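# Straighten a crooked stack of thin magnet blocks

## Task

Realign the leaning stack of small, thin magnet blocks so that every block sits squarely over the one beneath it, forming a neat straight stack.

## Robot and tools

ROBOT. There are two 6-joint arms, left_arm and right_arm, each with a two-finger parallel gripper. Both bases sit on tilted plates held by one metal frame behind them; a 'too close' message treats each plate and its half of the frame as part of that arm. Calibrated base places: left_arm (-0.016, +0.217, +0.081) m, right_arm (+0.012, -0.361, +0.081) m.

FRAME. All reported positions use the scene frame: origin at table-top height, halfway between the nominal bases; +x reaches out over the table, +z points up, left_arm is on the +y side (arm names do not match image sides). end_effector_position (metres) is the point between the finger pads, about 1 cm short of the tips; fingers point along the gripper's +z and open along its y. Reported hand pose can be a few cm off, worse when stretched out.

ROW FORMAT (shared by execute_actions and move). One row is 14 numbers, each in [-1, 1], always all 14 even when one arm stays still: left_arm waist, shoulder, elbow, wrist pitch, wrist yaw, wrist roll, grip, then the same seven for right_arm. The six joint numbers per arm are offsets, not poses: they count from the 'Joint targets' line as it stood when the call began (never from the previous row). Scale: 1.0 equals 2.224 rad for waist, shoulder and elbow, and 8.485 rad for the three wrist joints. Stated joint ranges (rad): waist -2.618 to 3.054, shoulder 0 to 3.142, elbow 0 to 3.142, wrist pitch -1.571 to 1.571, wrist yaw -1.571 to 1.571, wrist roll -2.094 to 2.094. Asking for more than 0.059 rad beyond an end gets the call refused; real ends may differ by up to that much, and a 'joint sent to its limit' line reports a joint stopped at its end. The grip number is absolute: +1 fully open, -1 closed. Per control step a joint target cannot lead its measured angle by more than 0.339 rad (big three) or 2.2 rad (wrists), and targets that would shift a gripper over 200 mm are scaled back.

execute_actions: 'actions' holds zero or one item. Empty list: just observe, with pictures. Action: {"rows": [...1 to 15 rows], "steps": up to 15}, each step 1/30 s, one row per step, last row repeated; at least 6 steps, and the result is captured 6 steps before the end, the rest running afterwards. Wait: {"steps": n}, n up to 300, counted from the previous result including your reply time. Optional 'cameras' list picks pictures (["all"], [] or names).

move: 'target' is one row or a list of up to 15 rows; every row's offsets count from the same Joint targets. All joints travel together, so hands trace curves, and nothing avoids obstacles or the other arm. 'speed' is rad/s for the joint with the longest travel, 0.01 to 12.57, default 0.5 (one value or one per target). 'blend' in rad rounds corners between listed targets. Paths last at least 0.5 s; beyond 10 s they stop short. Finger changes in later targets apply when the arm arrives and settles. The result adds a 'move:' line: done, off_target (resting over 0.035 rad from target), moving, held or fault, plus limits=held if steps were withheld. done does not mean contact was or was not made. Cameras default to all.

wait: 'seconds' 0 to 10; sends nothing new. zoom_image: 'camera' (cam_head_left, cam_head_right, cam_left_wrist, cam_right_wrist; all 672x504) and 'region' [x0, y0, x1, y1] in pixels from the top-left, at most 504 by 504, on the latest image. read_manual: licence texts only. finished_scene: 'scene' (1 or 2) ends and grades the current scene; irreversible.

TIMING. Arms keep heading to the last commanded target until they settle. Sending 0 for all of an arm's joints re-commands its current targets; to stop a push, command targets back past the measured positions.

RESULT LINES. Joint positions (rad, then gripper opening in m, 0.093 fully open), Joint velocities ('within noise' when idle), Joint targets (base for your next offsets), Joint torques (N m, positive toward larger angle, first three wrap at ±28), grip_measured, motor temperatures, 'joint command not followed' (clearance check altered targets).

GRIPPING. grip_measured reads about -0.94 with pads touching, plus roughly 0.0208 per millimetre of object width; it may read up to 0.02 high. To grip firmly send about 0.24 below the width reading; keep sending that number to hold, and send well above it to release. Thin parts may feel weaker squeeze; a sudden deep close can spike force.

AVOID. Dropping blocks, releasing moving parts, slamming, hard hits or hard pushes, any block leaving the table, the two arms striking or one gripper closing on the other's fingers (can fail the scene). Heat rises when holding loads, stretching out or pushing an unreachable pose: MOTOR HOT at 75 °C, at 90 °C the arm folds and idles, at 100 °C it collapses. Loose objects may be nudged occasionally. The stack must stay aligned on its own after the robot lets go. Faster, smoother, lower-effort solutions grade better.

Each tool is called after "Request:" in YAML: its name, and indented under it one key for each argument.

## Session

Request:
execute_actions:
  actions: []
  cameras: ["all"]

Scene clock: 0.00 s of 6600.00 s.
left_arm: end_effector_position=(+0.1918, -0.1604, +0.2330) grip_measured=+1.000 end_effector_quat_wxyz=(+0.314, +0.032, +0.945, -0.080) | right_arm: end_effector_position=(+0.3369, -0.2861, +0.3272) grip_measured=+1.000 end_effector_quat_wxyz=(+0.393, +0.201, +0.895, +0.068)
Joint positions: left_arm=[-1.308 1.979 1.578 -0.89 -0.636 -1.12 0.093] | right_arm=[0.604 1.215 1.184 -0.817 0.561 0.774 0.093]
Joint velocities: within noise
Joint torques (N m): no reading
Motor temperatures (°C): left_arm=[30 47 45 46 32 29 34] | right_arm=[29 43 43 40 32 33 31]
Heat: left arm: 47 °C; right arm: 43 °C.
Joint targets: left_arm=[-1.309 1.962 1.592 -0.883 -0.640 -1.120] | right_arm=[0.604 1.211 1.194 -0.821 0.564 0.774]

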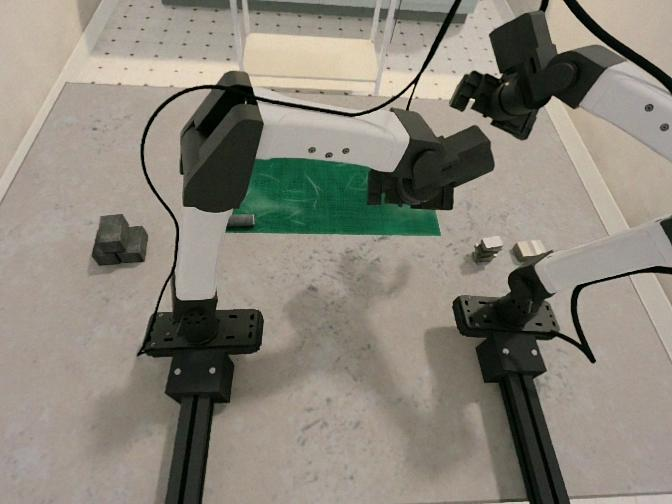

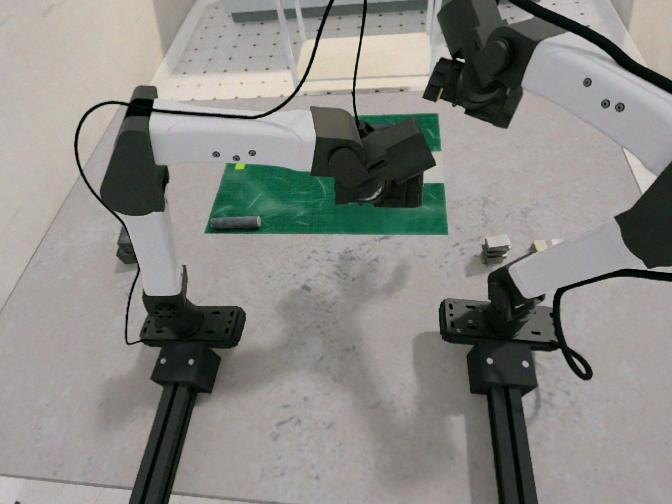

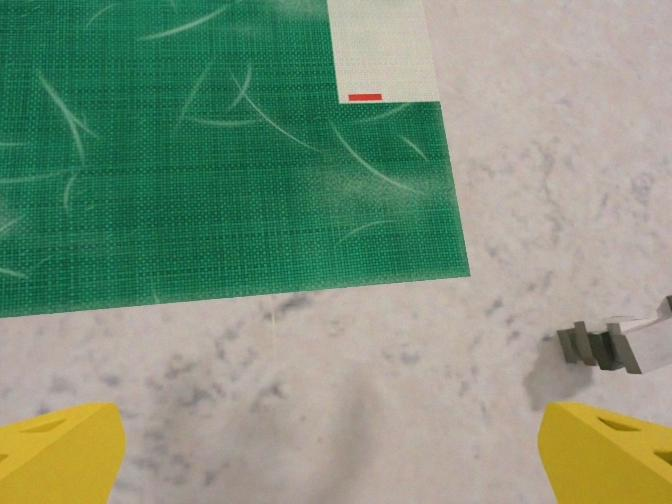

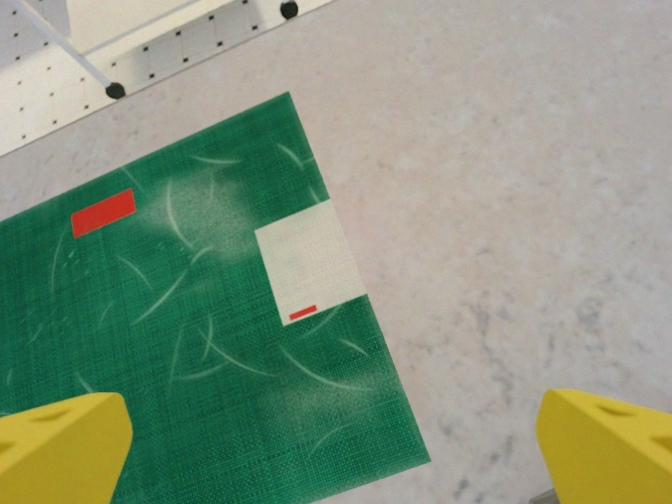

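Request:
zoom_image:
  camera: "cam_head_left"
  region: [440, 200, 580, 300]

Request:
zoom_image:
  camera: "cam_head_right"
  region: [440, 200, 580, 300]

Request:
zoom_image:
  camera: "cam_left_wrist"
  region: [500, 260, 672, 420]

Request:
zoom_image:
  camera: "cam_head_left"
  region: [60, 180, 280, 300]

Scaled by 3.600 from the camera's 672x504 image, which has a finer 960x720 frame.

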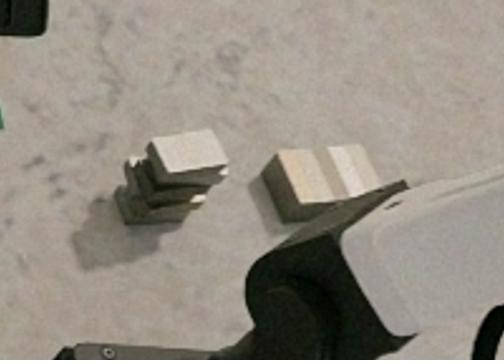

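Scaled by 3.600 from the camera's 672x504 image, which has a finer 960x720 frame.

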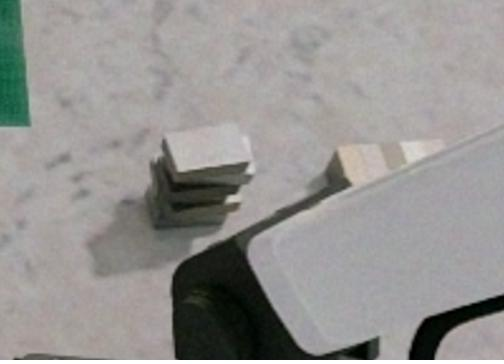

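Scaled by 2.930 from the camera's 672x504 image, which has a finer 960x720 frame.

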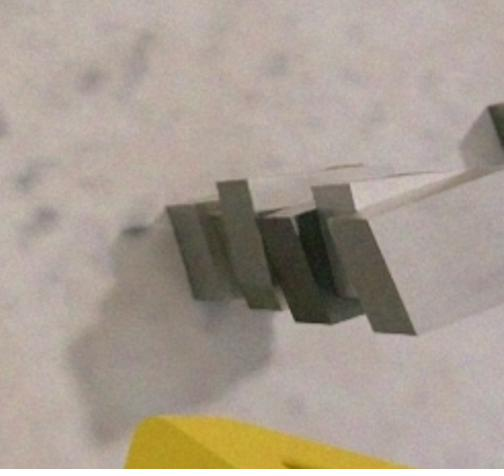

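Scaled by 2.291 from the camera's 672x504 image, which has a finer 960x720 frame.

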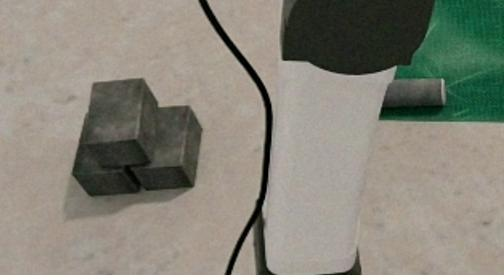

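Request:
move:
  target: [0,0,0,0,0,0,1,-0.301,-0.0396,-0.1547,-0.0493,-0.0517,-0.0912,1]
  speed: 0.6

Scene clock: 7.83 s of 6600.00 s.
left_arm: end_effector_position=(+0.1918, -0.1604, +0.2330) grip_measured=+1.000 end_effector_quat_wxyz=(+0.314, +0.032, +0.945, -0.080) | right_arm: end_effector_position=(+0.1963, -0.4065, +0.1700) grip_measured=+1.000 end_effector_quat_wxyz=(+0.012, +0.036, +0.999, -0.005)
Joint positions: left_arm=[-1.308 1.979 1.578 -0.89 -0.636 -1.12 0.093] | right_arm=[-0.058 1.138 0.859 -1.21 0.135 0.008 0.093]
Joint torques (N m): left_arm=[-1.01 -10.77 7.95 0.84 -0.4 -0.03] | right_arm=[-0.54 -3.59 4.51 0.15 0 -0.06]
Heat: left arm: 50 °C; right arm: 43 °C.
Joint targets: left_arm=[-1.309 1.962 1.592 -0.883 -0.640 -1.120] | right_arm=[-0.066 1.123 0.850 -1.239 0.125 0.000]
Kept back: nothing.
move: done
camera_calibration:
cam_right_wrist: T_world_to_cam=[[-0.0820241, -0.99656, 0.0118083, -0.391915], [-0.9131, 0.0798924, 0.399832, 0.182786], [-0.3994, 0.0220138, -0.916512, 0.322257], [0, 0, 0, 1]] pos_world=[0.263465, -0.412264, 0.226897]

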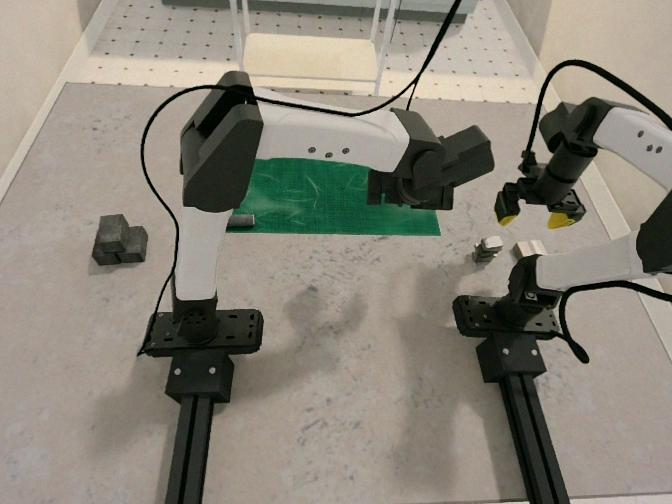

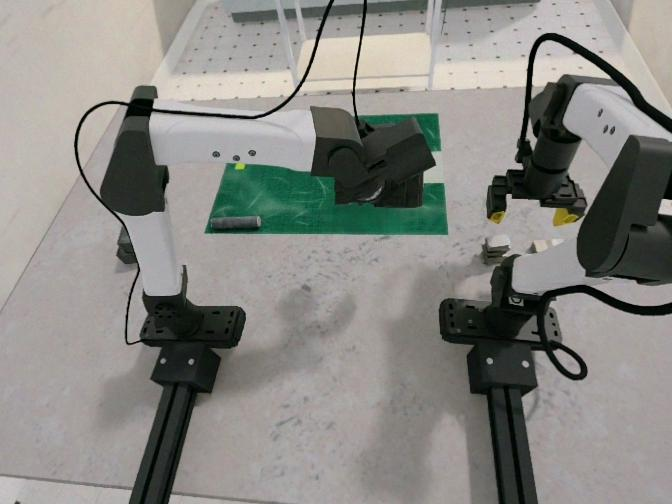

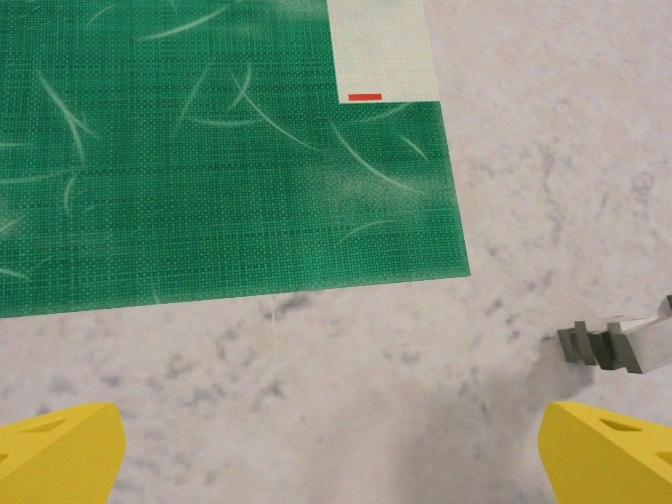

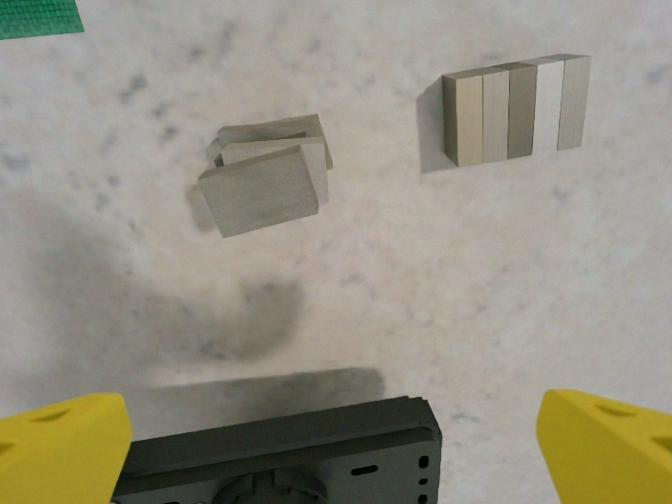

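Request:
zoom_image:
  camera: "cam_right_wrist"
  region: [170, 90, 370, 260]

Request:
zoom_image:
  camera: "cam_right_wrist"
  region: [400, 30, 620, 195]

Scaled by 2.520 from the camera's 672x504 image, which has a finer 960x720 frame.

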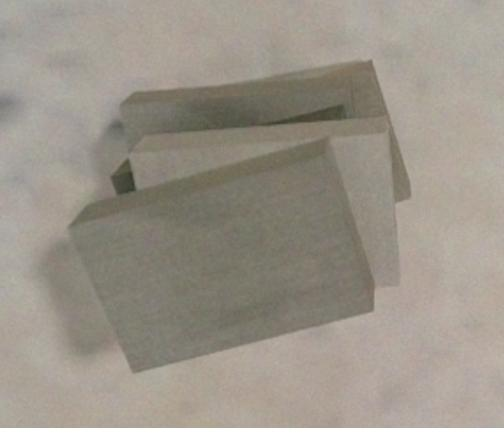

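Scaled by 2.291 from the camera's 672x504 image, which has a finer 960x720 frame.

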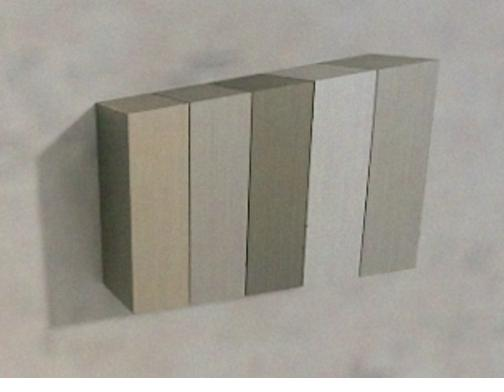

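Request:
move:
  target: [0,0,0,0,0,0,1,0.0373,0.0996,-0.0661,0.0400,-0.0005,0.1800,1]
  speed: 0.9
  cameras: ["cam_left_wrist","cam_right_wrist","cam_head_left"]

Scene clock: 14.70 s of 6600.00 s.
left_arm: end_effector_position=(+0.1918, -0.1604, +0.2330) grip_measured=+1.000 end_effector_quat_wxyz=(+0.314, +0.032, +0.945, -0.080) | right_arm: end_effector_position=(+0.2156, -0.3842, +0.1032) grip_measured=+1.000 end_effector_quat_wxyz=(-0.004, +0.685, +0.728, -0.002)
Joint positions: left_arm=[-1.308 1.979 1.578 -0.89 -0.636 -1.12 0.093] | right_arm=[0.008 1.335 0.713 -0.909 0.126 1.517 0.093]
Joint torques (N m): left_arm=[-1.05 -10.74 7.92 0.86 -0.38 -0.02] | right_arm=[1.44 -2.43 3.96 0.41 0.16 0.08]
Motor temperatures (°C): left_arm=[30 52 47 46 32 29 33] | right_arm=[29 43 43 40 32 32 31]
Heat: left arm: 52 °C; right arm: 43 °C.
Joint targets: left_arm=[-1.309 1.962 1.592 -0.883 -0.640 -1.120] | right_arm=[0.017 1.345 0.703 -0.900 0.121 1.527]
Kept back: nothing.
move: done
camera_calibration:
cam_right_wrist: T_world_to_cam=[[-0.99868, -0.0501886, 0.0109364, 0.194034], [-0.0407679, 0.903972, 0.425643, 0.351227], [-0.0312486, 0.424635, -0.904825, 0.342327], [0, 0, 0, 1]] pos_world=[0.218794, -0.453125, 0.158127]
Images, in order (width x height): cam_head_left 672x504, cam_left_wrist 672x504, cam_right_wrist 672x504.

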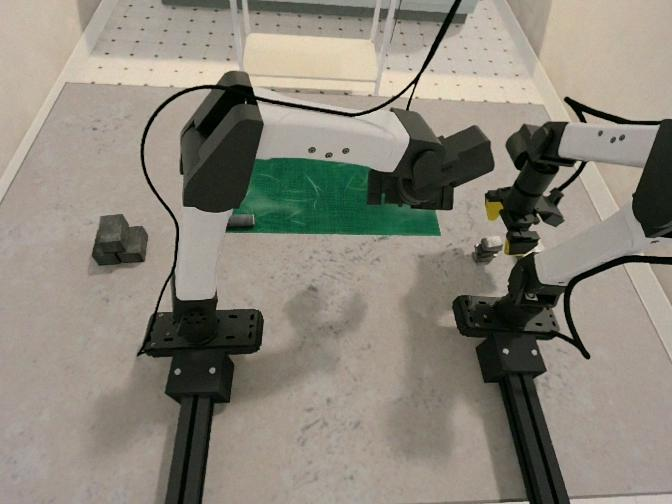

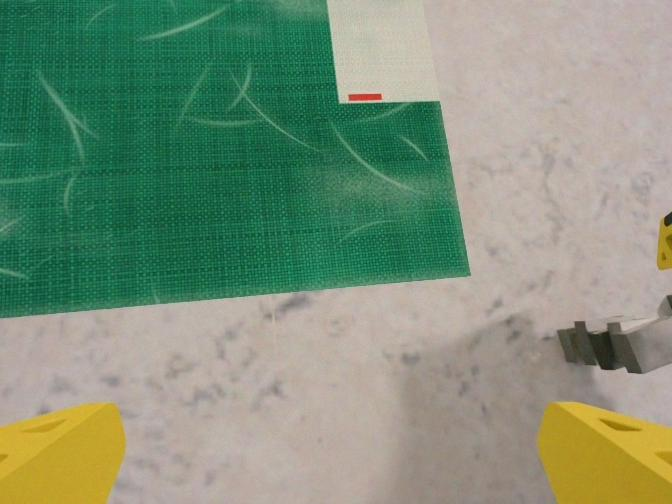

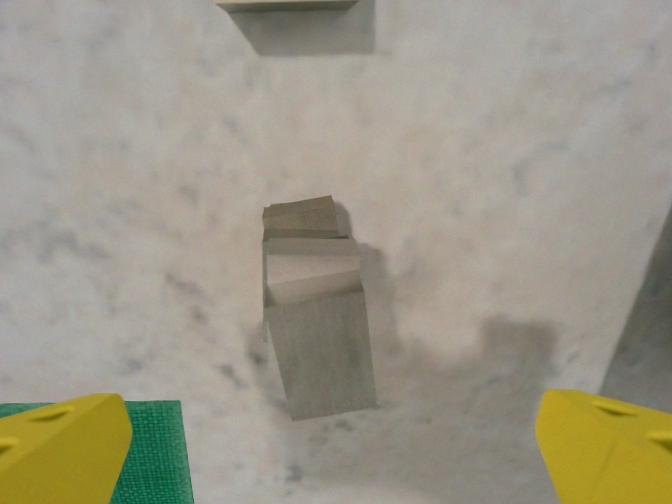

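Request:
move:
  target:
    - [0,0,0,0,0,0,1,-0.0146,0.0612,-0.0499,0.0304,0,-0.0020,1]
    - [0,0,0,0,0,0,1,-0.0238,0.1142,-0.0769,0.0517,0,-0.0032,1]
  speed: 0.4
  blend: 0.03
  cameras: ["cam_left_wrist","cam_right_wrist"]

Scene clock: 18.07 s of 6600.00 s.
left_arm: end_effector_position=(+0.1918, -0.1604, +0.2330) grip_measured=+1.000 end_effector_quat_wxyz=(+0.314, +0.032, +0.945, -0.080) | right_arm: end_effector_position=(+0.2198, -0.3810, +0.0215) grip_measured=+1.000 end_effector_quat_wxyz=(-0.002, +0.694, +0.720, +0.000)
Joint positions: left_arm=[-1.308 1.979 1.578 -0.89 -0.636 -1.12 0.093] | right_arm=[-0.027 1.589 0.54 -0.471 0.125 1.506 0.093]
Joint torques (N m): left_arm=[-1.01 -10.73 7.8 0.85 -0.35 -0.07] | right_arm=[-0.28 -3.08 2.7 0.49 0.16 -0.08]
Heat: left arm: 53 °C; right arm: 43 °C.
Joint targets: left_arm=[-1.309 1.962 1.592 -0.883 -0.640 -1.120] | right_arm=[-0.036 1.599 0.532 -0.461 0.121 1.500]
Kept back: nothing.
move: done
camera_calibration:
cam_right_wrist: T_world_to_cam=[[-0.999673, -0.0251013, 0.00483242, 0.209202], [-0.0206762, 0.905173, 0.424539, 0.379321], [-0.0150307, 0.4243, -0.905397, 0.263494], [0, 0, 0, 1]] pos_world=[0.220937, -0.449901, 0.0765191]
Images, in order (width x height): cam_left_wrist 672x504, cam_right_wrist 672x504.

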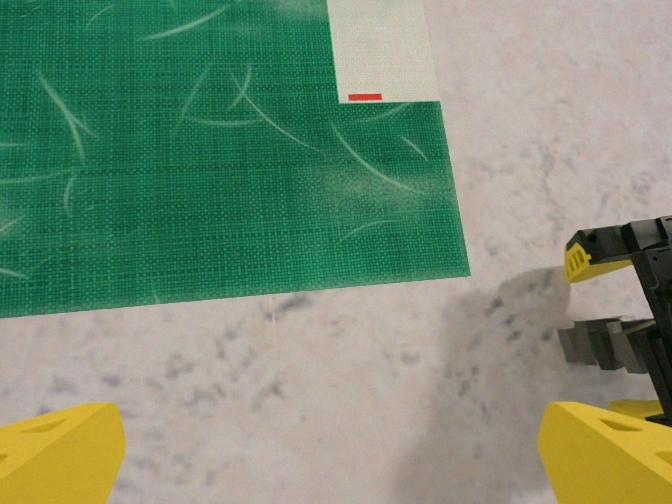

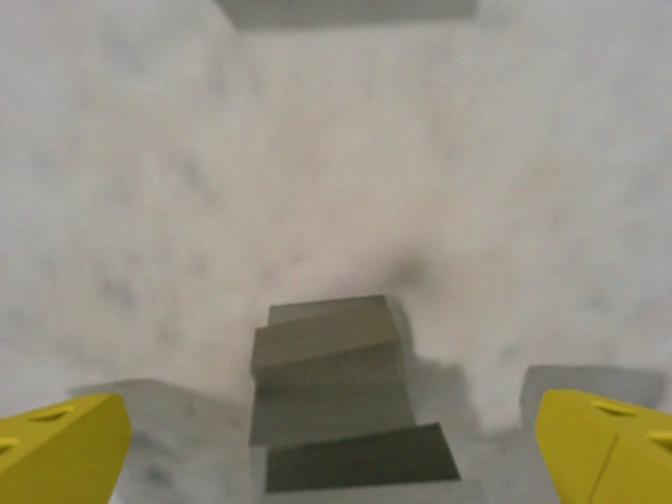

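Request:
zoom_image:
  camera: "cam_left_wrist"
  region: [500, 200, 672, 440]

Request:
zoom_image:
  camera: "cam_right_wrist"
  region: [0, 280, 672, 504]

Scaled by 2.100 from the camera's 672x504 image, which has a finer 960x720 frame.

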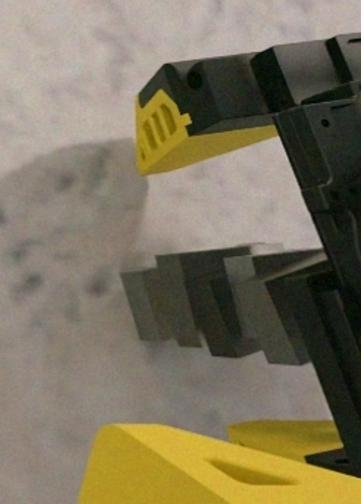

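Region (0, 280, 672, 504) is 672x224 pixels. A region can be at most 504 by 504 pixels.

Request:
zoom_image:
  camera: "cam_right_wrist"
  region: [220, 270, 500, 504]

Request:
zoom_image:
  camera: "cam_right_wrist"
  region: [0, 330, 240, 504]

Request:
zoom_image:
  camera: "cam_right_wrist"
  region: [430, 330, 672, 504]

Scaled by 1.800 from the camera's 672x504 image, which has a finer 960x720 frame.

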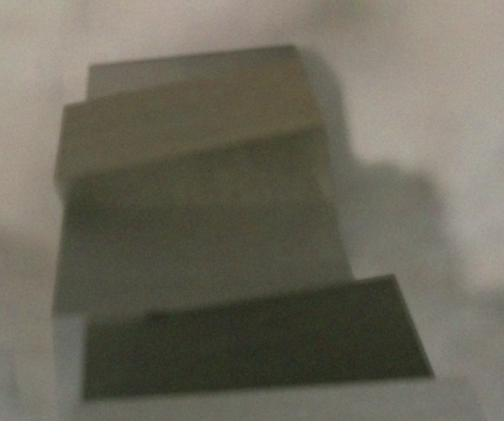

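Scaled by 2.100 from the camera's 672x504 image, which has a finer 960x720 frame.

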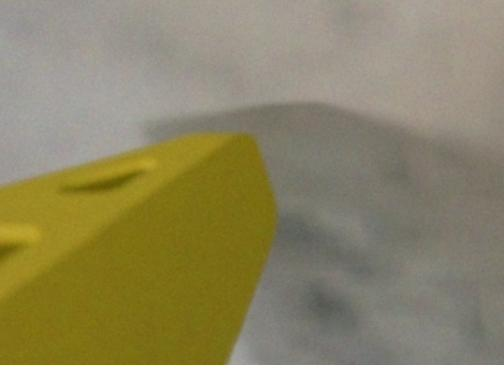

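Scaled by 2.083 from the camera's 672x504 image, which has a finer 960x720 frame.

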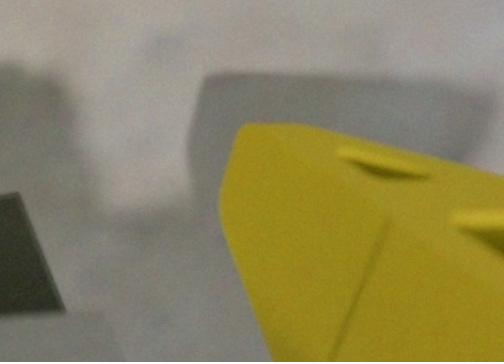

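Request:
zoom_image:
  camera: "cam_right_wrist"
  region: [240, 290, 360, 400]

Request:
zoom_image:
  camera: "cam_right_wrist"
  region: [240, 394, 360, 504]

Request:
zoom_image:
  camera: "cam_right_wrist"
  region: [360, 290, 480, 400]

Request:
zoom_image:
  camera: "cam_right_wrist"
  region: [370, 394, 490, 504]

Request:
zoom_image:
  camera: "cam_left_wrist"
  region: [550, 300, 670, 390]

Scaled by 4.200 from the camera's 672x504 image, which has a finer 960x720 frame.

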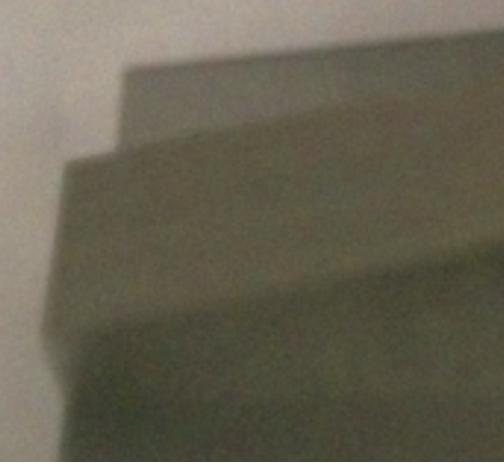

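Scaled by 4.200 from the camera's 672x504 image, which has a finer 960x720 frame.

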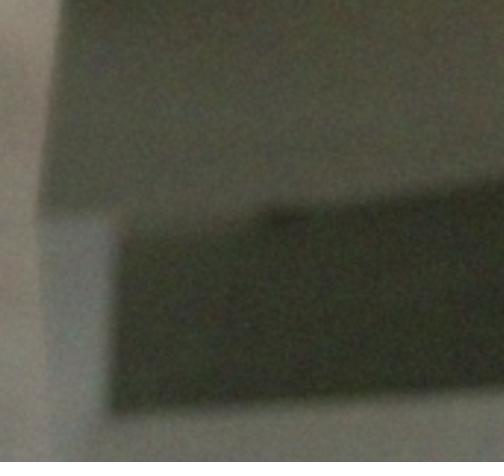

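Scaled by 4.200 from the camera's 672x504 image, which has a finer 960x720 frame.

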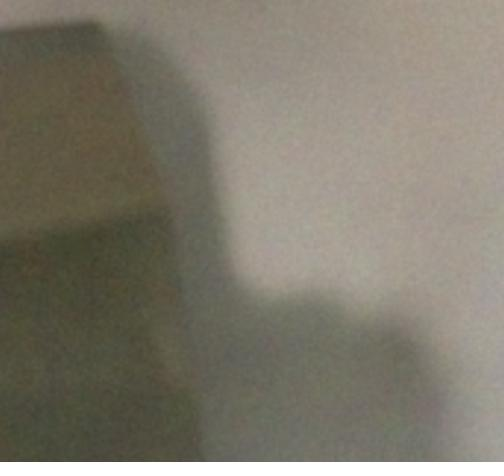

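Scaled by 4.200 from the camera's 672x504 image, which has a finer 960x720 frame.

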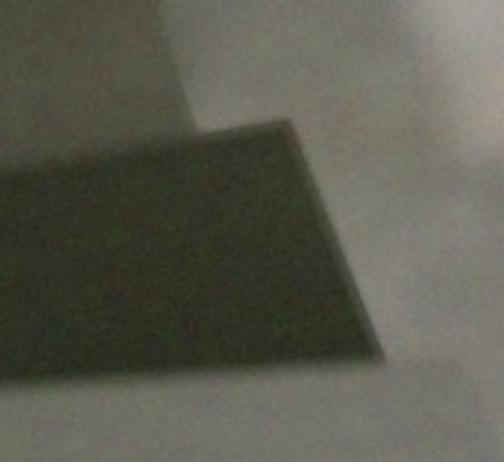

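Scaled by 4.200 from the camera's 672x504 image, which has a finer 960x720 frame.

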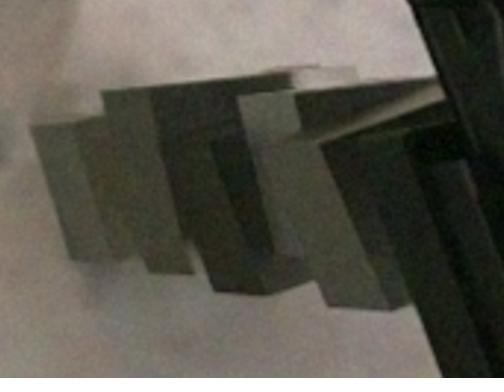

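Request:
move:
  target:
    - [0,0,0,0,0,0,1,0.0092,-0.0576,0.0315,-0.0235,0.001,0.004,1]
    - [0,0,0,0,0,0,1,0.0612,-0.1826,0.0607,-0.0535,0.0052,0.0153,1]
  speed: 0.5
  blend: 0.03
  cameras: ["cam_left_wrist","cam_right_wrist","cam_head_left"]

Request:
zoom_image:
  camera: "cam_right_wrist"
  region: [220, 160, 460, 400]

Request:
zoom_image:
  camera: "cam_left_wrist"
  region: [540, 200, 672, 400]

Request:
zoom_image:
  camera: "cam_head_left"
  region: [460, 110, 620, 280]

Scene clock: 30.13 s of 6600.00 s.
left_arm: end_effector_position=(+0.1918, -0.1604, +0.2330) grip_measured=+1.000 end_effector_quat_wxyz=(+0.314, +0.032, +0.945, -0.080) | right_arm: end_effector_position=(+0.2101, -0.3733, +0.1117) grip_measured=+1.000 end_effector_quat_wxyz=(+0.036, +0.696, +0.716, +0.026)
Joint positions: left_arm=[-1.308 1.979 1.578 -0.89 -0.636 -1.12 0.093] | right_arm=[0.092 1.203 0.643 -0.885 0.152 1.62 0.093]
Joint torques (N m): left_arm=[-1.03 -10.71 7.86 0.85 -0.37 0.01] | right_arm=[1.32 -3.12 6.87 0.2 0.34 0.01]
Motor temperatures (°C): left_arm=[30 55 48 46 32 29 33] | right_arm=[29 43 43 39 31 32 31]
Heat: left arm: 55 °C; right arm: 43 °C.
Joint targets: left_arm=[-1.309 1.962 1.592 -0.883 -0.640 -1.120] | right_arm=[0.100 1.192 0.667 -0.915 0.165 1.630]
Kept back: nothing.
move: done
camera_calibration:
cam_right_wrist: T_world_to_cam=[[-0.996116, -0.0182689, -0.0861364, 0.211062], [-0.0520342, 0.911289, 0.408467, 0.344539], [0.0710329, 0.411363, -0.9087, 0.319216], [0, 0, 0, 1]] pos_world=[0.205495, -0.441432, 0.167519]
Images, in order (width x height): cam_head_left 672x504, cam_left_wrist 672x504, cam_right_wrist 672x504.

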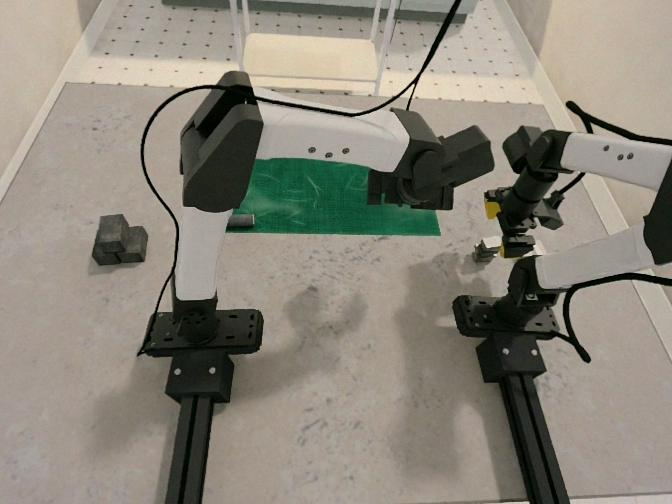

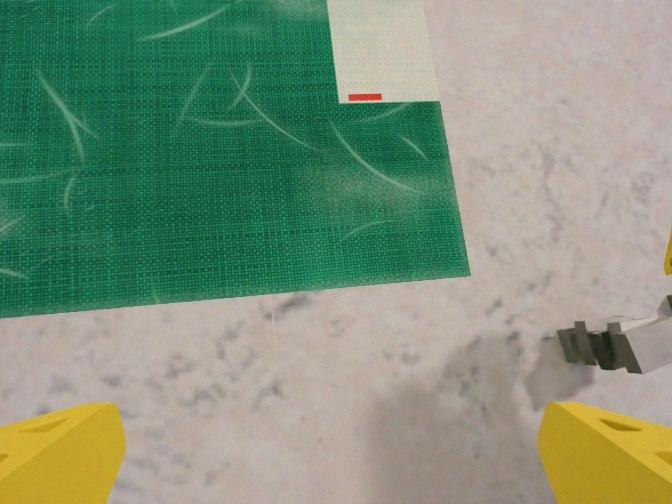

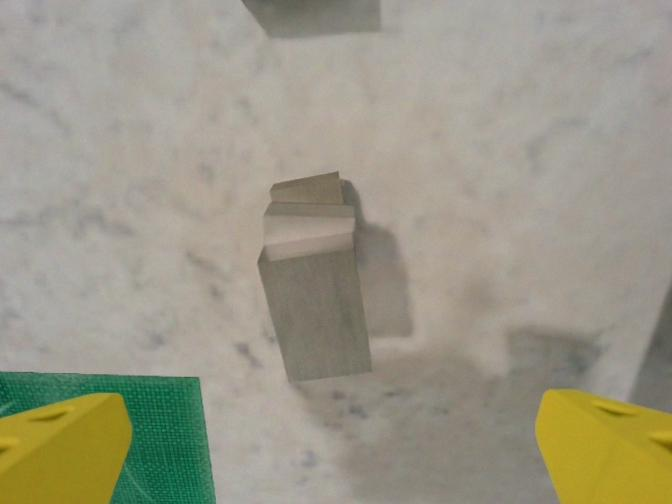

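Scaled by 2.100 from the camera's 672x504 image, which has a finer 960x720 frame.

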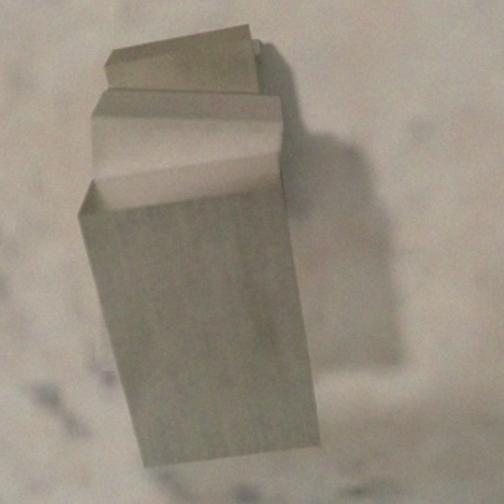

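Scaled by 2.520 from the camera's 672x504 image, which has a finer 960x720 frame.

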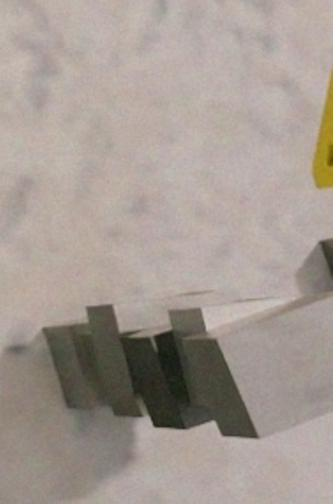

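Scaled by 2.965 from the camera's 672x504 image, which has a finer 960x720 frame.

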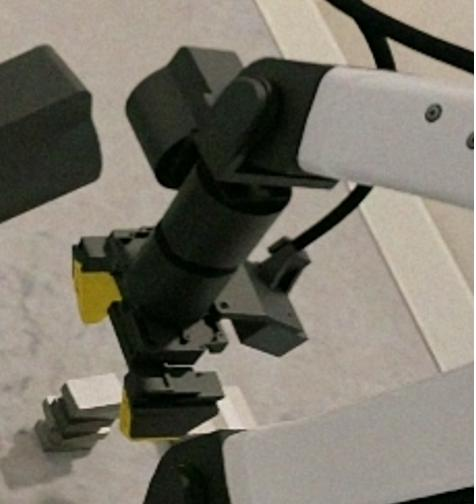

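Request:
move:
  target:
    - [0,0,0,0,0,0,1,-0.0237,0.0890,-0.0612,0.0381,0,-0.0118,1]
    - [0,0,0,0,0,0,1,-0.0423,0.1864,-0.0970,0.0738,0,-0.0206,1]
  speed: 0.35
  blend: 0.03
  cameras: ["cam_left_wrist","cam_right_wrist"]

Request:
zoom_image:
  camera: "cam_left_wrist"
  region: [540, 200, 672, 440]

Request:
zoom_image:
  camera: "cam_right_wrist"
  region: [220, 270, 500, 504]

Scene clock: 38.80 s of 6600.00 s.
left_arm: end_effector_position=(+0.1918, -0.1604, +0.2330) grip_measured=+1.000 end_effector_quat_wxyz=(+0.314, +0.032, +0.945, -0.080) | right_arm: end_effector_position=(+0.2196, -0.3754, +0.0118) grip_measured=+1.000 end_effector_quat_wxyz=(+0.030, +0.665, +0.746, +0.010)
Joint positions: left_arm=[-1.308 1.979 1.578 -0.89 -0.636 -1.12 0.093] | right_arm=[0.017 1.586 0.465 -0.343 0.155 1.463 0.093]
Joint velocities: left_arm=[within noise] | right_arm=[-0.002 0.017 -0.002 -0.022 0.154 -0.007 0]
Joint torques (N m): left_arm=[-0.99 -10.82 7.97 0.83 -0.38 -0.01] | right_arm=[-0.46 -1.88 1.98 1.2 0.26 -0.05]
Motor temperatures (°C): left_arm=[30 56 48 45 32 29 33] | right_arm=[29 43 44 38 31 32 31]
Heat: left arm: 56 °C; right arm: 44 °C.
Joint targets: left_arm=[-1.309 1.962 1.592 -0.883 -0.640 -1.120] | right_arm=[0.006 1.607 0.451 -0.289 0.165 1.455]
Kept back: nothing.
move: off_target (right_arm); right_arm: the wrist pitch is farthest, 0.054 rad from its target
camera_calibration:
cam_right_wrist: T_world_to_cam=[[-0.993097, -0.104191, -0.0538681, 0.178595], [-0.117014, 0.911695, 0.393853, 0.402332], [0.00807548, 0.397437, -0.917594, 0.237432], [0, 0, 0, 1]] pos_world=[0.222523, -0.442561, 0.0690274]
Images, in order (width x height): cam_left_wrist 672x504, cam_right_wrist 672x504.

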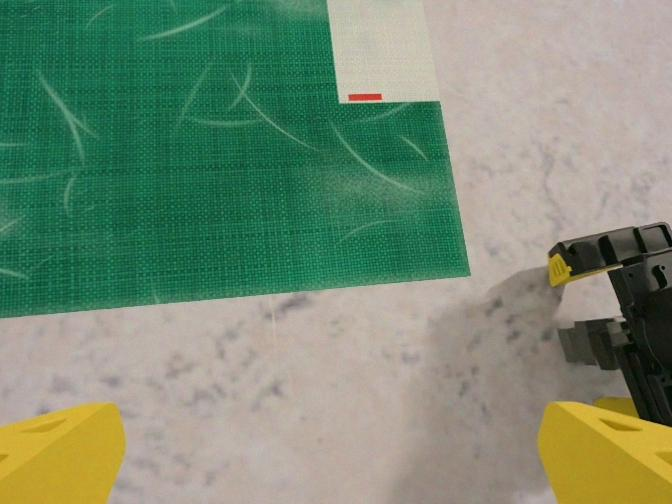

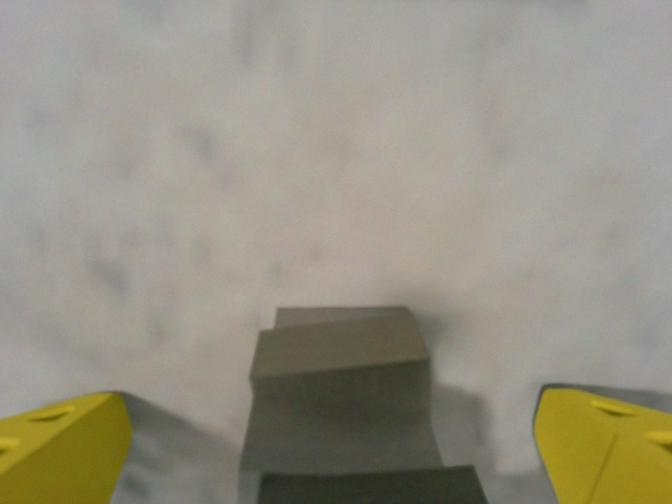

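Scaled by 2.100 from the camera's 672x504 image, which has a finer 960x720 frame.

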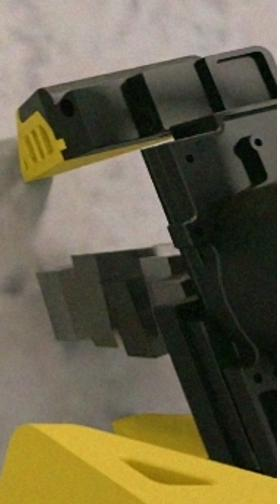

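Scaled by 1.800 from the camera's 672x504 image, which has a finer 960x720 frame.

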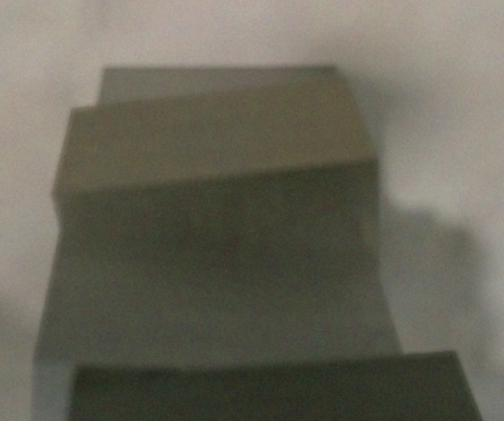

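Request:
move:
  target: [0,0,0,0,0,0,1,0.0027,-0.0229,0.0094,-0.0045,0,0,1]
  speed: 0.2
  cameras: ["cam_left_wrist","cam_right_wrist"]

Request:
zoom_image:
  camera: "cam_left_wrist"
  region: [540, 200, 672, 440]

Request:
zoom_image:
  camera: "cam_right_wrist"
  region: [0, 284, 500, 504]

Scene clock: 43.83 s of 6600.00 s.
left_arm: end_effector_position=(+0.1918, -0.1604, +0.2330) grip_measured=+1.000 end_effector_quat_wxyz=(+0.314, +0.032, +0.945, -0.080) | right_arm: end_effector_position=(+0.2224, -0.3756, +0.0137) grip_measured=+1.000 end_effector_quat_wxyz=(+0.036, +0.665, +0.746, +0.015)
Joint positions: left_arm=[-1.308 1.979 1.578 -0.89 -0.636 -1.12 0.093] | right_arm=[0.017 1.576 0.465 -0.338 0.155 1.461 0.093]
Joint torques (N m): left_arm=[-1.05 -10.71 7.97 0.85 -0.37 -0.02] | right_arm=[0.31 -5.45 3.78 0.69 0.32 -0.07]
Motor temperatures (°C): left_arm=[30 57 48 45 32 29 33] | right_arm=[29 43 44 38 31 32 31]
Heat: left arm: 57 °C; right arm: 44 °C.
Joint targets: left_arm=[-1.309 1.962 1.592 -0.883 -0.640 -1.120] | right_arm=[0.012 1.556 0.472 -0.327 0.165 1.455]
Kept back: nothing.
move: done
camera_calibration:
cam_right_wrist: T_world_to_cam=[[-0.992228, -0.104181, -0.0680382, 0.181614], [-0.122617, 0.911665, 0.392215, 0.403383], [0.0211666, 0.39751, -0.917354, 0.236299], [0, 0, 0, 1]] pos_world=[0.224663, -0.442761, 0.0709138]
Images, in order (width x height): cam_left_wrist 672x504, cam_right_wrist 672x504.

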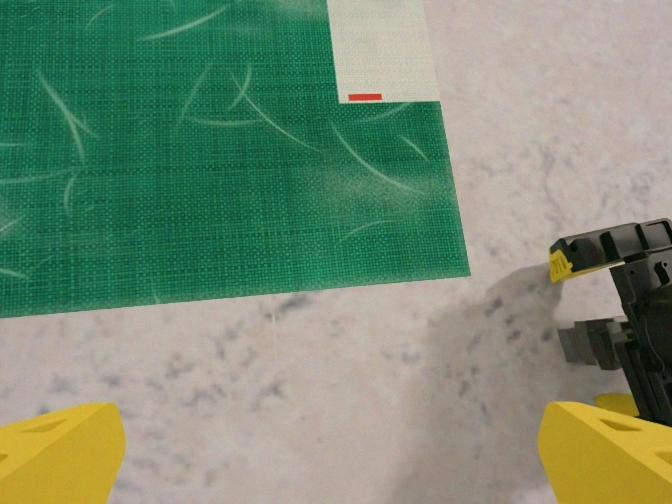

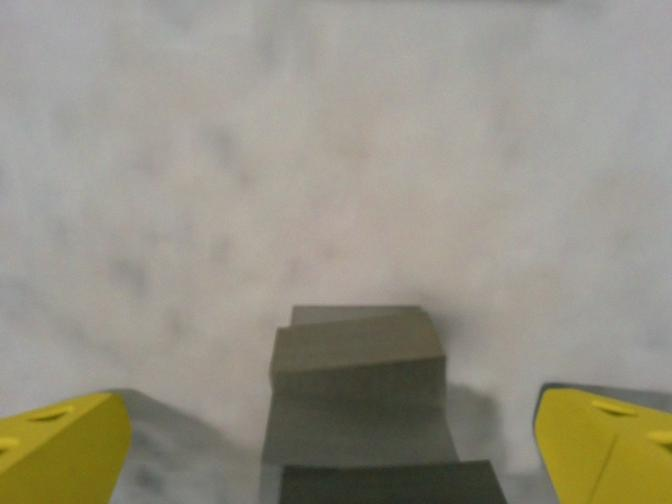

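Scaled by 2.100 from the camera's 672x504 image, which has a finer 960x720 frame.

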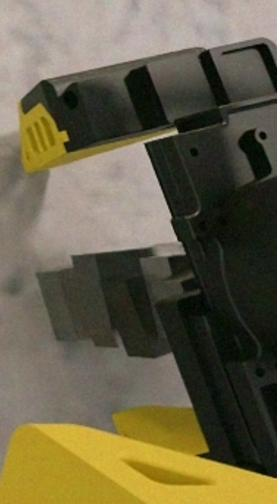

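Scaled by 1.008 from the camera's 672x504 image, which has a finer 960x720 frame.

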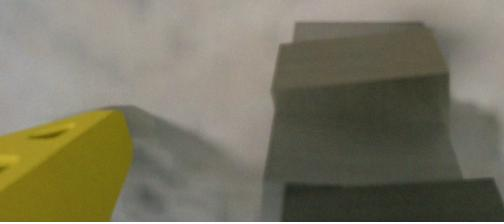

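Request:
execute_actions:
  actions:
    - {"rows":[[0,0,0,0,0,0,1,0,0,0,0,0,0,0.97],[0,0,0,0,0,0,1,0,0,0,0,0,0,0.94],[0,0,0,0,0,0,1,0,0,0,0,0,0,0.90],[0,0,0,0,0,0,1,0,0,0,0,0,0,0.86],[0,0,0,0,0,0,1,0,0,0,0,0,0,0.82],[0,0,0,0,0,0,1,0,0,0,0,0,0,0.78],[0,0,0,0,0,0,1,0,0,0,0,0,0,0.74],[0,0,0,0,0,0,1,0,0,0,0,0,0,0.70],[0,0,0,0,0,0,1,0,0,0,0,0,0,0.66],[0,0,0,0,0,0,1,0,0,0,0,0,0,0.62],[0,0,0,0,0,0,1,0,0,0,0,0,0,0.58],[0,0,0,0,0,0,1,0,0,0,0,0,0,0.54],[0,0,0,0,0,0,1,0,0,0,0,0,0,0.50],[0,0,0,0,0,0,1,0,0,0,0,0,0,0.46],[0,0,0,0,0,0,1,0,0,0,0,0,0,0.42]],"steps":15}

Request:
execute_actions:
  actions:
    - {"rows":[[0,0,0,0,0,0,1,0,0,0,0,0,0,0.39],[0,0,0,0,0,0,1,0,0,0,0,0,0,0.36],[0,0,0,0,0,0,1,0,0,0,0,0,0,0.33],[0,0,0,0,0,0,1,0,0,0,0,0,0,0.30],[0,0,0,0,0,0,1,0,0,0,0,0,0,0.28],[0,0,0,0,0,0,1,0,0,0,0,0,0,0.26],[0,0,0,0,0,0,1,0,0,0,0,0,0,0.24],[0,0,0,0,0,0,1,0,0,0,0,0,0,0.22],[0,0,0,0,0,0,1,0,0,0,0,0,0,0.20],[0,0,0,0,0,0,1,0,0,0,0,0,0,0.185],[0,0,0,0,0,0,1,0,0,0,0,0,0,0.17],[0,0,0,0,0,0,1,0,0,0,0,0,0,0.155],[0,0,0,0,0,0,1,0,0,0,0,0,0,0.14],[0,0,0,0,0,0,1,0,0,0,0,0,0,0.13],[0,0,0,0,0,0,1,0,0,0,0,0,0,0.12]],"steps":15}
  cameras: ["cam_right_wrist","cam_left_wrist"]

Scene clock: 45.23 s of 6600.00 s.
left_arm: end_effector_position=(+0.1918, -0.1604, +0.2330) grip_measured=+1.000 end_effector_quat_wxyz=(+0.314, +0.032, +0.945, -0.080) | right_arm: end_effector_position=(+0.2225, -0.3756, +0.0137) grip_measured=+0.681 end_effector_quat_wxyz=(+0.036, +0.665, +0.746, +0.015)
Joint positions: left_arm=[-1.308 1.979 1.578 -0.89 -0.636 -1.12 0.093] | right_arm=[0.017 1.576 0.465 -0.338 0.155 1.461 0.078]
Joint velocities: left_arm=[within noise] | right_arm=[-0.002 -0.002 -0.012 -0.022 0.081 -0.066 -0.043]
Joint torques (N m): left_arm=[-0.99 -10.74 7.9 0.84 -0.38 -0.01] | right_arm=[-0.05 -5.45 3.89 0.72 0.32 -0.11]
Motor temperatures (°C): left_arm=[30 57 49 45 32 29 33] | right_arm=[29 43 44 38 31 32 31]
Heat: left arm: 57 °C; right arm: 44 °C.
Joint targets: left_arm=[-1.309 1.962 1.592 -0.883 -0.640 -1.120] | right_arm=[0.012 1.556 0.472 -0.327 0.165 1.455]
Steps of this call (1-33: nothing new was sent; 34-42: this action's first 9). Readings (joint positions of left_arm | right_arm):
34: [-1.308 1.979 1.578 -0.890 -0.636 -1.120] | [0.017 1.576 0.465 -0.338 0.155 1.461]
35: [-1.308 1.979 1.578 -0.890 -0.636 -1.120] | [0.017 1.576 0.465 -0.338 0.155 1.461]
37: [-1.308 1.979 1.578 -0.890 -0.636 -1.120] | [0.017 1.576 0.465 -0.338 0.155 1.461]
41: [-1.308 1.979 1.578 -0.890 -0.636 -1.120] | [0.017 1.576 0.465 -0.338 0.155 1.461]
42: the state above

Scene clock: 45.73 s of 6600.00 s.
left_arm: end_effector_position=(+0.1918, -0.1604, +0.2330) grip_measured=+1.000 end_effector_quat_wxyz=(+0.314, +0.032, +0.945, -0.080) | right_arm: end_effector_position=(+0.2225, -0.3756, +0.0137) grip_measured=+0.212 end_effector_quat_wxyz=(+0.036, +0.665, +0.746, +0.015)
Joint positions: left_arm=[-1.308 1.979 1.578 -0.89 -0.636 -1.12 0.093] | right_arm=[0.017 1.576 0.465 -0.338 0.155 1.461 0.055]
Joint velocities: left_arm=[within noise] | right_arm=[-0.007 0.017 -0.017 0.037 -0.007 -0.037 -0.021]
Joint torques (N m): left_arm=[-0.99 -10.7 7.91 0.83 -0.39 -0.02] | right_arm=[0.14 -5.39 3.78 0.67 0.28 -0.11]
Motor temperatures (°C): left_arm=[30 57 49 45 32 29 33] | right_arm=[29 43 44 38 31 32 31]
Heat: left arm: 57 °C; right arm: 44 °C.
Joint targets: left_arm=[-1.309 1.962 1.592 -0.883 -0.640 -1.120] | right_arm=[0.012 1.556 0.472 -0.327 0.165 1.455]
Steps of this call (1-6: your previous action's last 6; 7-15: this action's first 9). Readings (joint positions of left_arm | right_arm):
7: [-1.308 1.979 1.578 -0.890 -0.636 -1.120] | [0.017 1.576 0.465 -0.338 0.155 1.461]
8: [-1.308 1.979 1.578 -0.890 -0.636 -1.120] | [0.017 1.576 0.465 -0.338 0.155 1.461]
10: [-1.308 1.979 1.578 -0.890 -0.636 -1.120] | [0.017 1.576 0.465 -0.338 0.155 1.461]
14: [-1.308 1.979 1.578 -0.890 -0.636 -1.120] | [0.017 1.576 0.465 -0.338 0.155 1.461]
15: the state above
camera_calibration:
cam_right_wrist: T_world_to_cam=[[-0.992207, -0.104117, -0.0684496, 0.181668], [-0.122722, 0.911657, 0.3922, 0.403405], [0.0215678, 0.397543, -0.91733, 0.236222], [0, 0, 0, 1]] pos_world=[0.224664, -0.44276, 0.0709135]
Images, in order (width x height): cam_left_wrist 672x504, cam_right_wrist 672x504.

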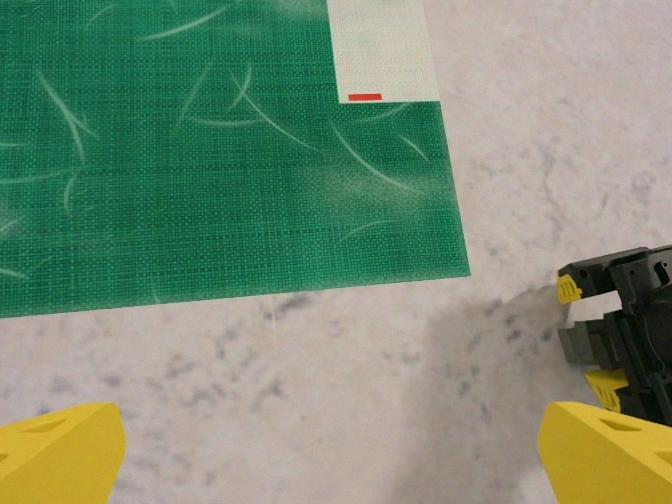

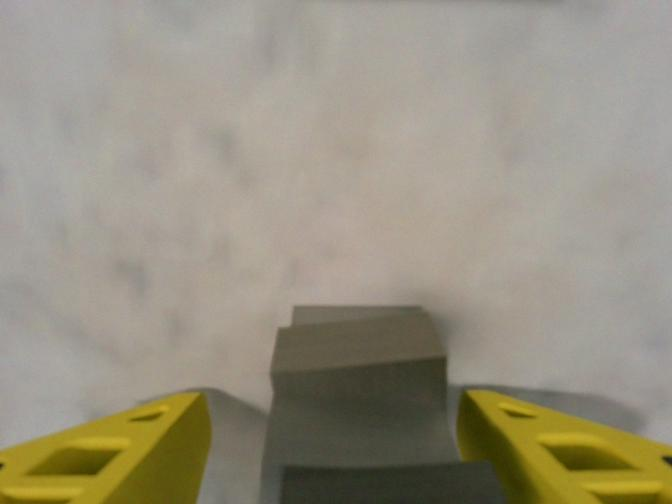

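Request:
move:
  target: [0,0,0,0,0,0,1,0,-0.0144,-0.0270,0.0015,0,0,0.25]
  speed: 0.15
  cameras: ["cam_left_wrist","cam_right_wrist"]

Scene clock: 47.37 s of 6600.00 s.
left_arm: end_effector_position=(+0.1918, -0.1604, +0.2330) grip_measured=+1.000 end_effector_quat_wxyz=(+0.314, +0.032, +0.945, -0.080) | right_arm: end_effector_position=(+0.2116, -0.3756, +0.0122) grip_measured=+0.248 end_effector_quat_wxyz=(+0.036, +0.665, +0.746, +0.015)
Joint positions: left_arm=[-1.308 1.979 1.578 -0.89 -0.636 -1.12 0.093] | right_arm=[0.017 1.544 0.421 -0.326 0.155 1.461 0.057]
Joint velocities: left_arm=[within noise] | right_arm=[-0.012 0.002 -0.017 0.022 -0.154 0.007 -0.001]
Joint torques (N m): left_arm=[-0.98 -10.66 7.88 0.82 -0.38 -0.02] | right_arm=[0.17 -5.15 2.45 0.68 0.32 -0.08]
Motor temperatures (°C): left_arm=[30 58 49 45 32 29 33] | right_arm=[29 43 44 38 31 32 31]
Heat: left arm: 58 °C; right arm: 44 °C.
Joint targets: left_arm=[-1.309 1.962 1.592 -0.883 -0.640 -1.120] | right_arm=[0.012 1.524 0.412 -0.314 0.165 1.455]
Kept back: nothing.
move: done
camera_calibration:
cam_right_wrist: T_world_to_cam=[[-0.992207, -0.104117, -0.0684496, 0.17075], [-0.122722, 0.911657, 0.3922, 0.402655], [0.0215678, 0.397543, -0.91733, 0.235081], [0, 0, 0, 1]] pos_world=[0.213764, -0.44276, 0.0694135]
Images, in order (width x height): cam_left_wrist 672x504, cam_right_wrist 672x504.

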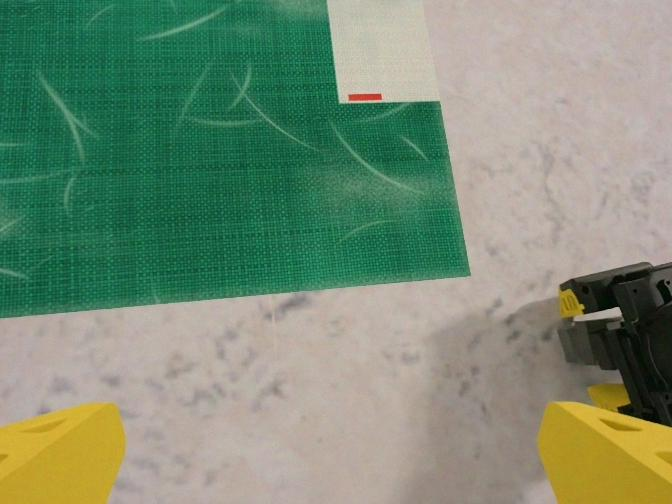

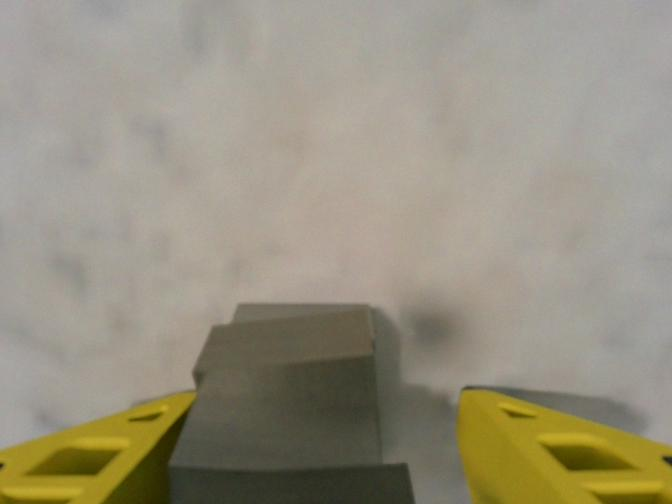

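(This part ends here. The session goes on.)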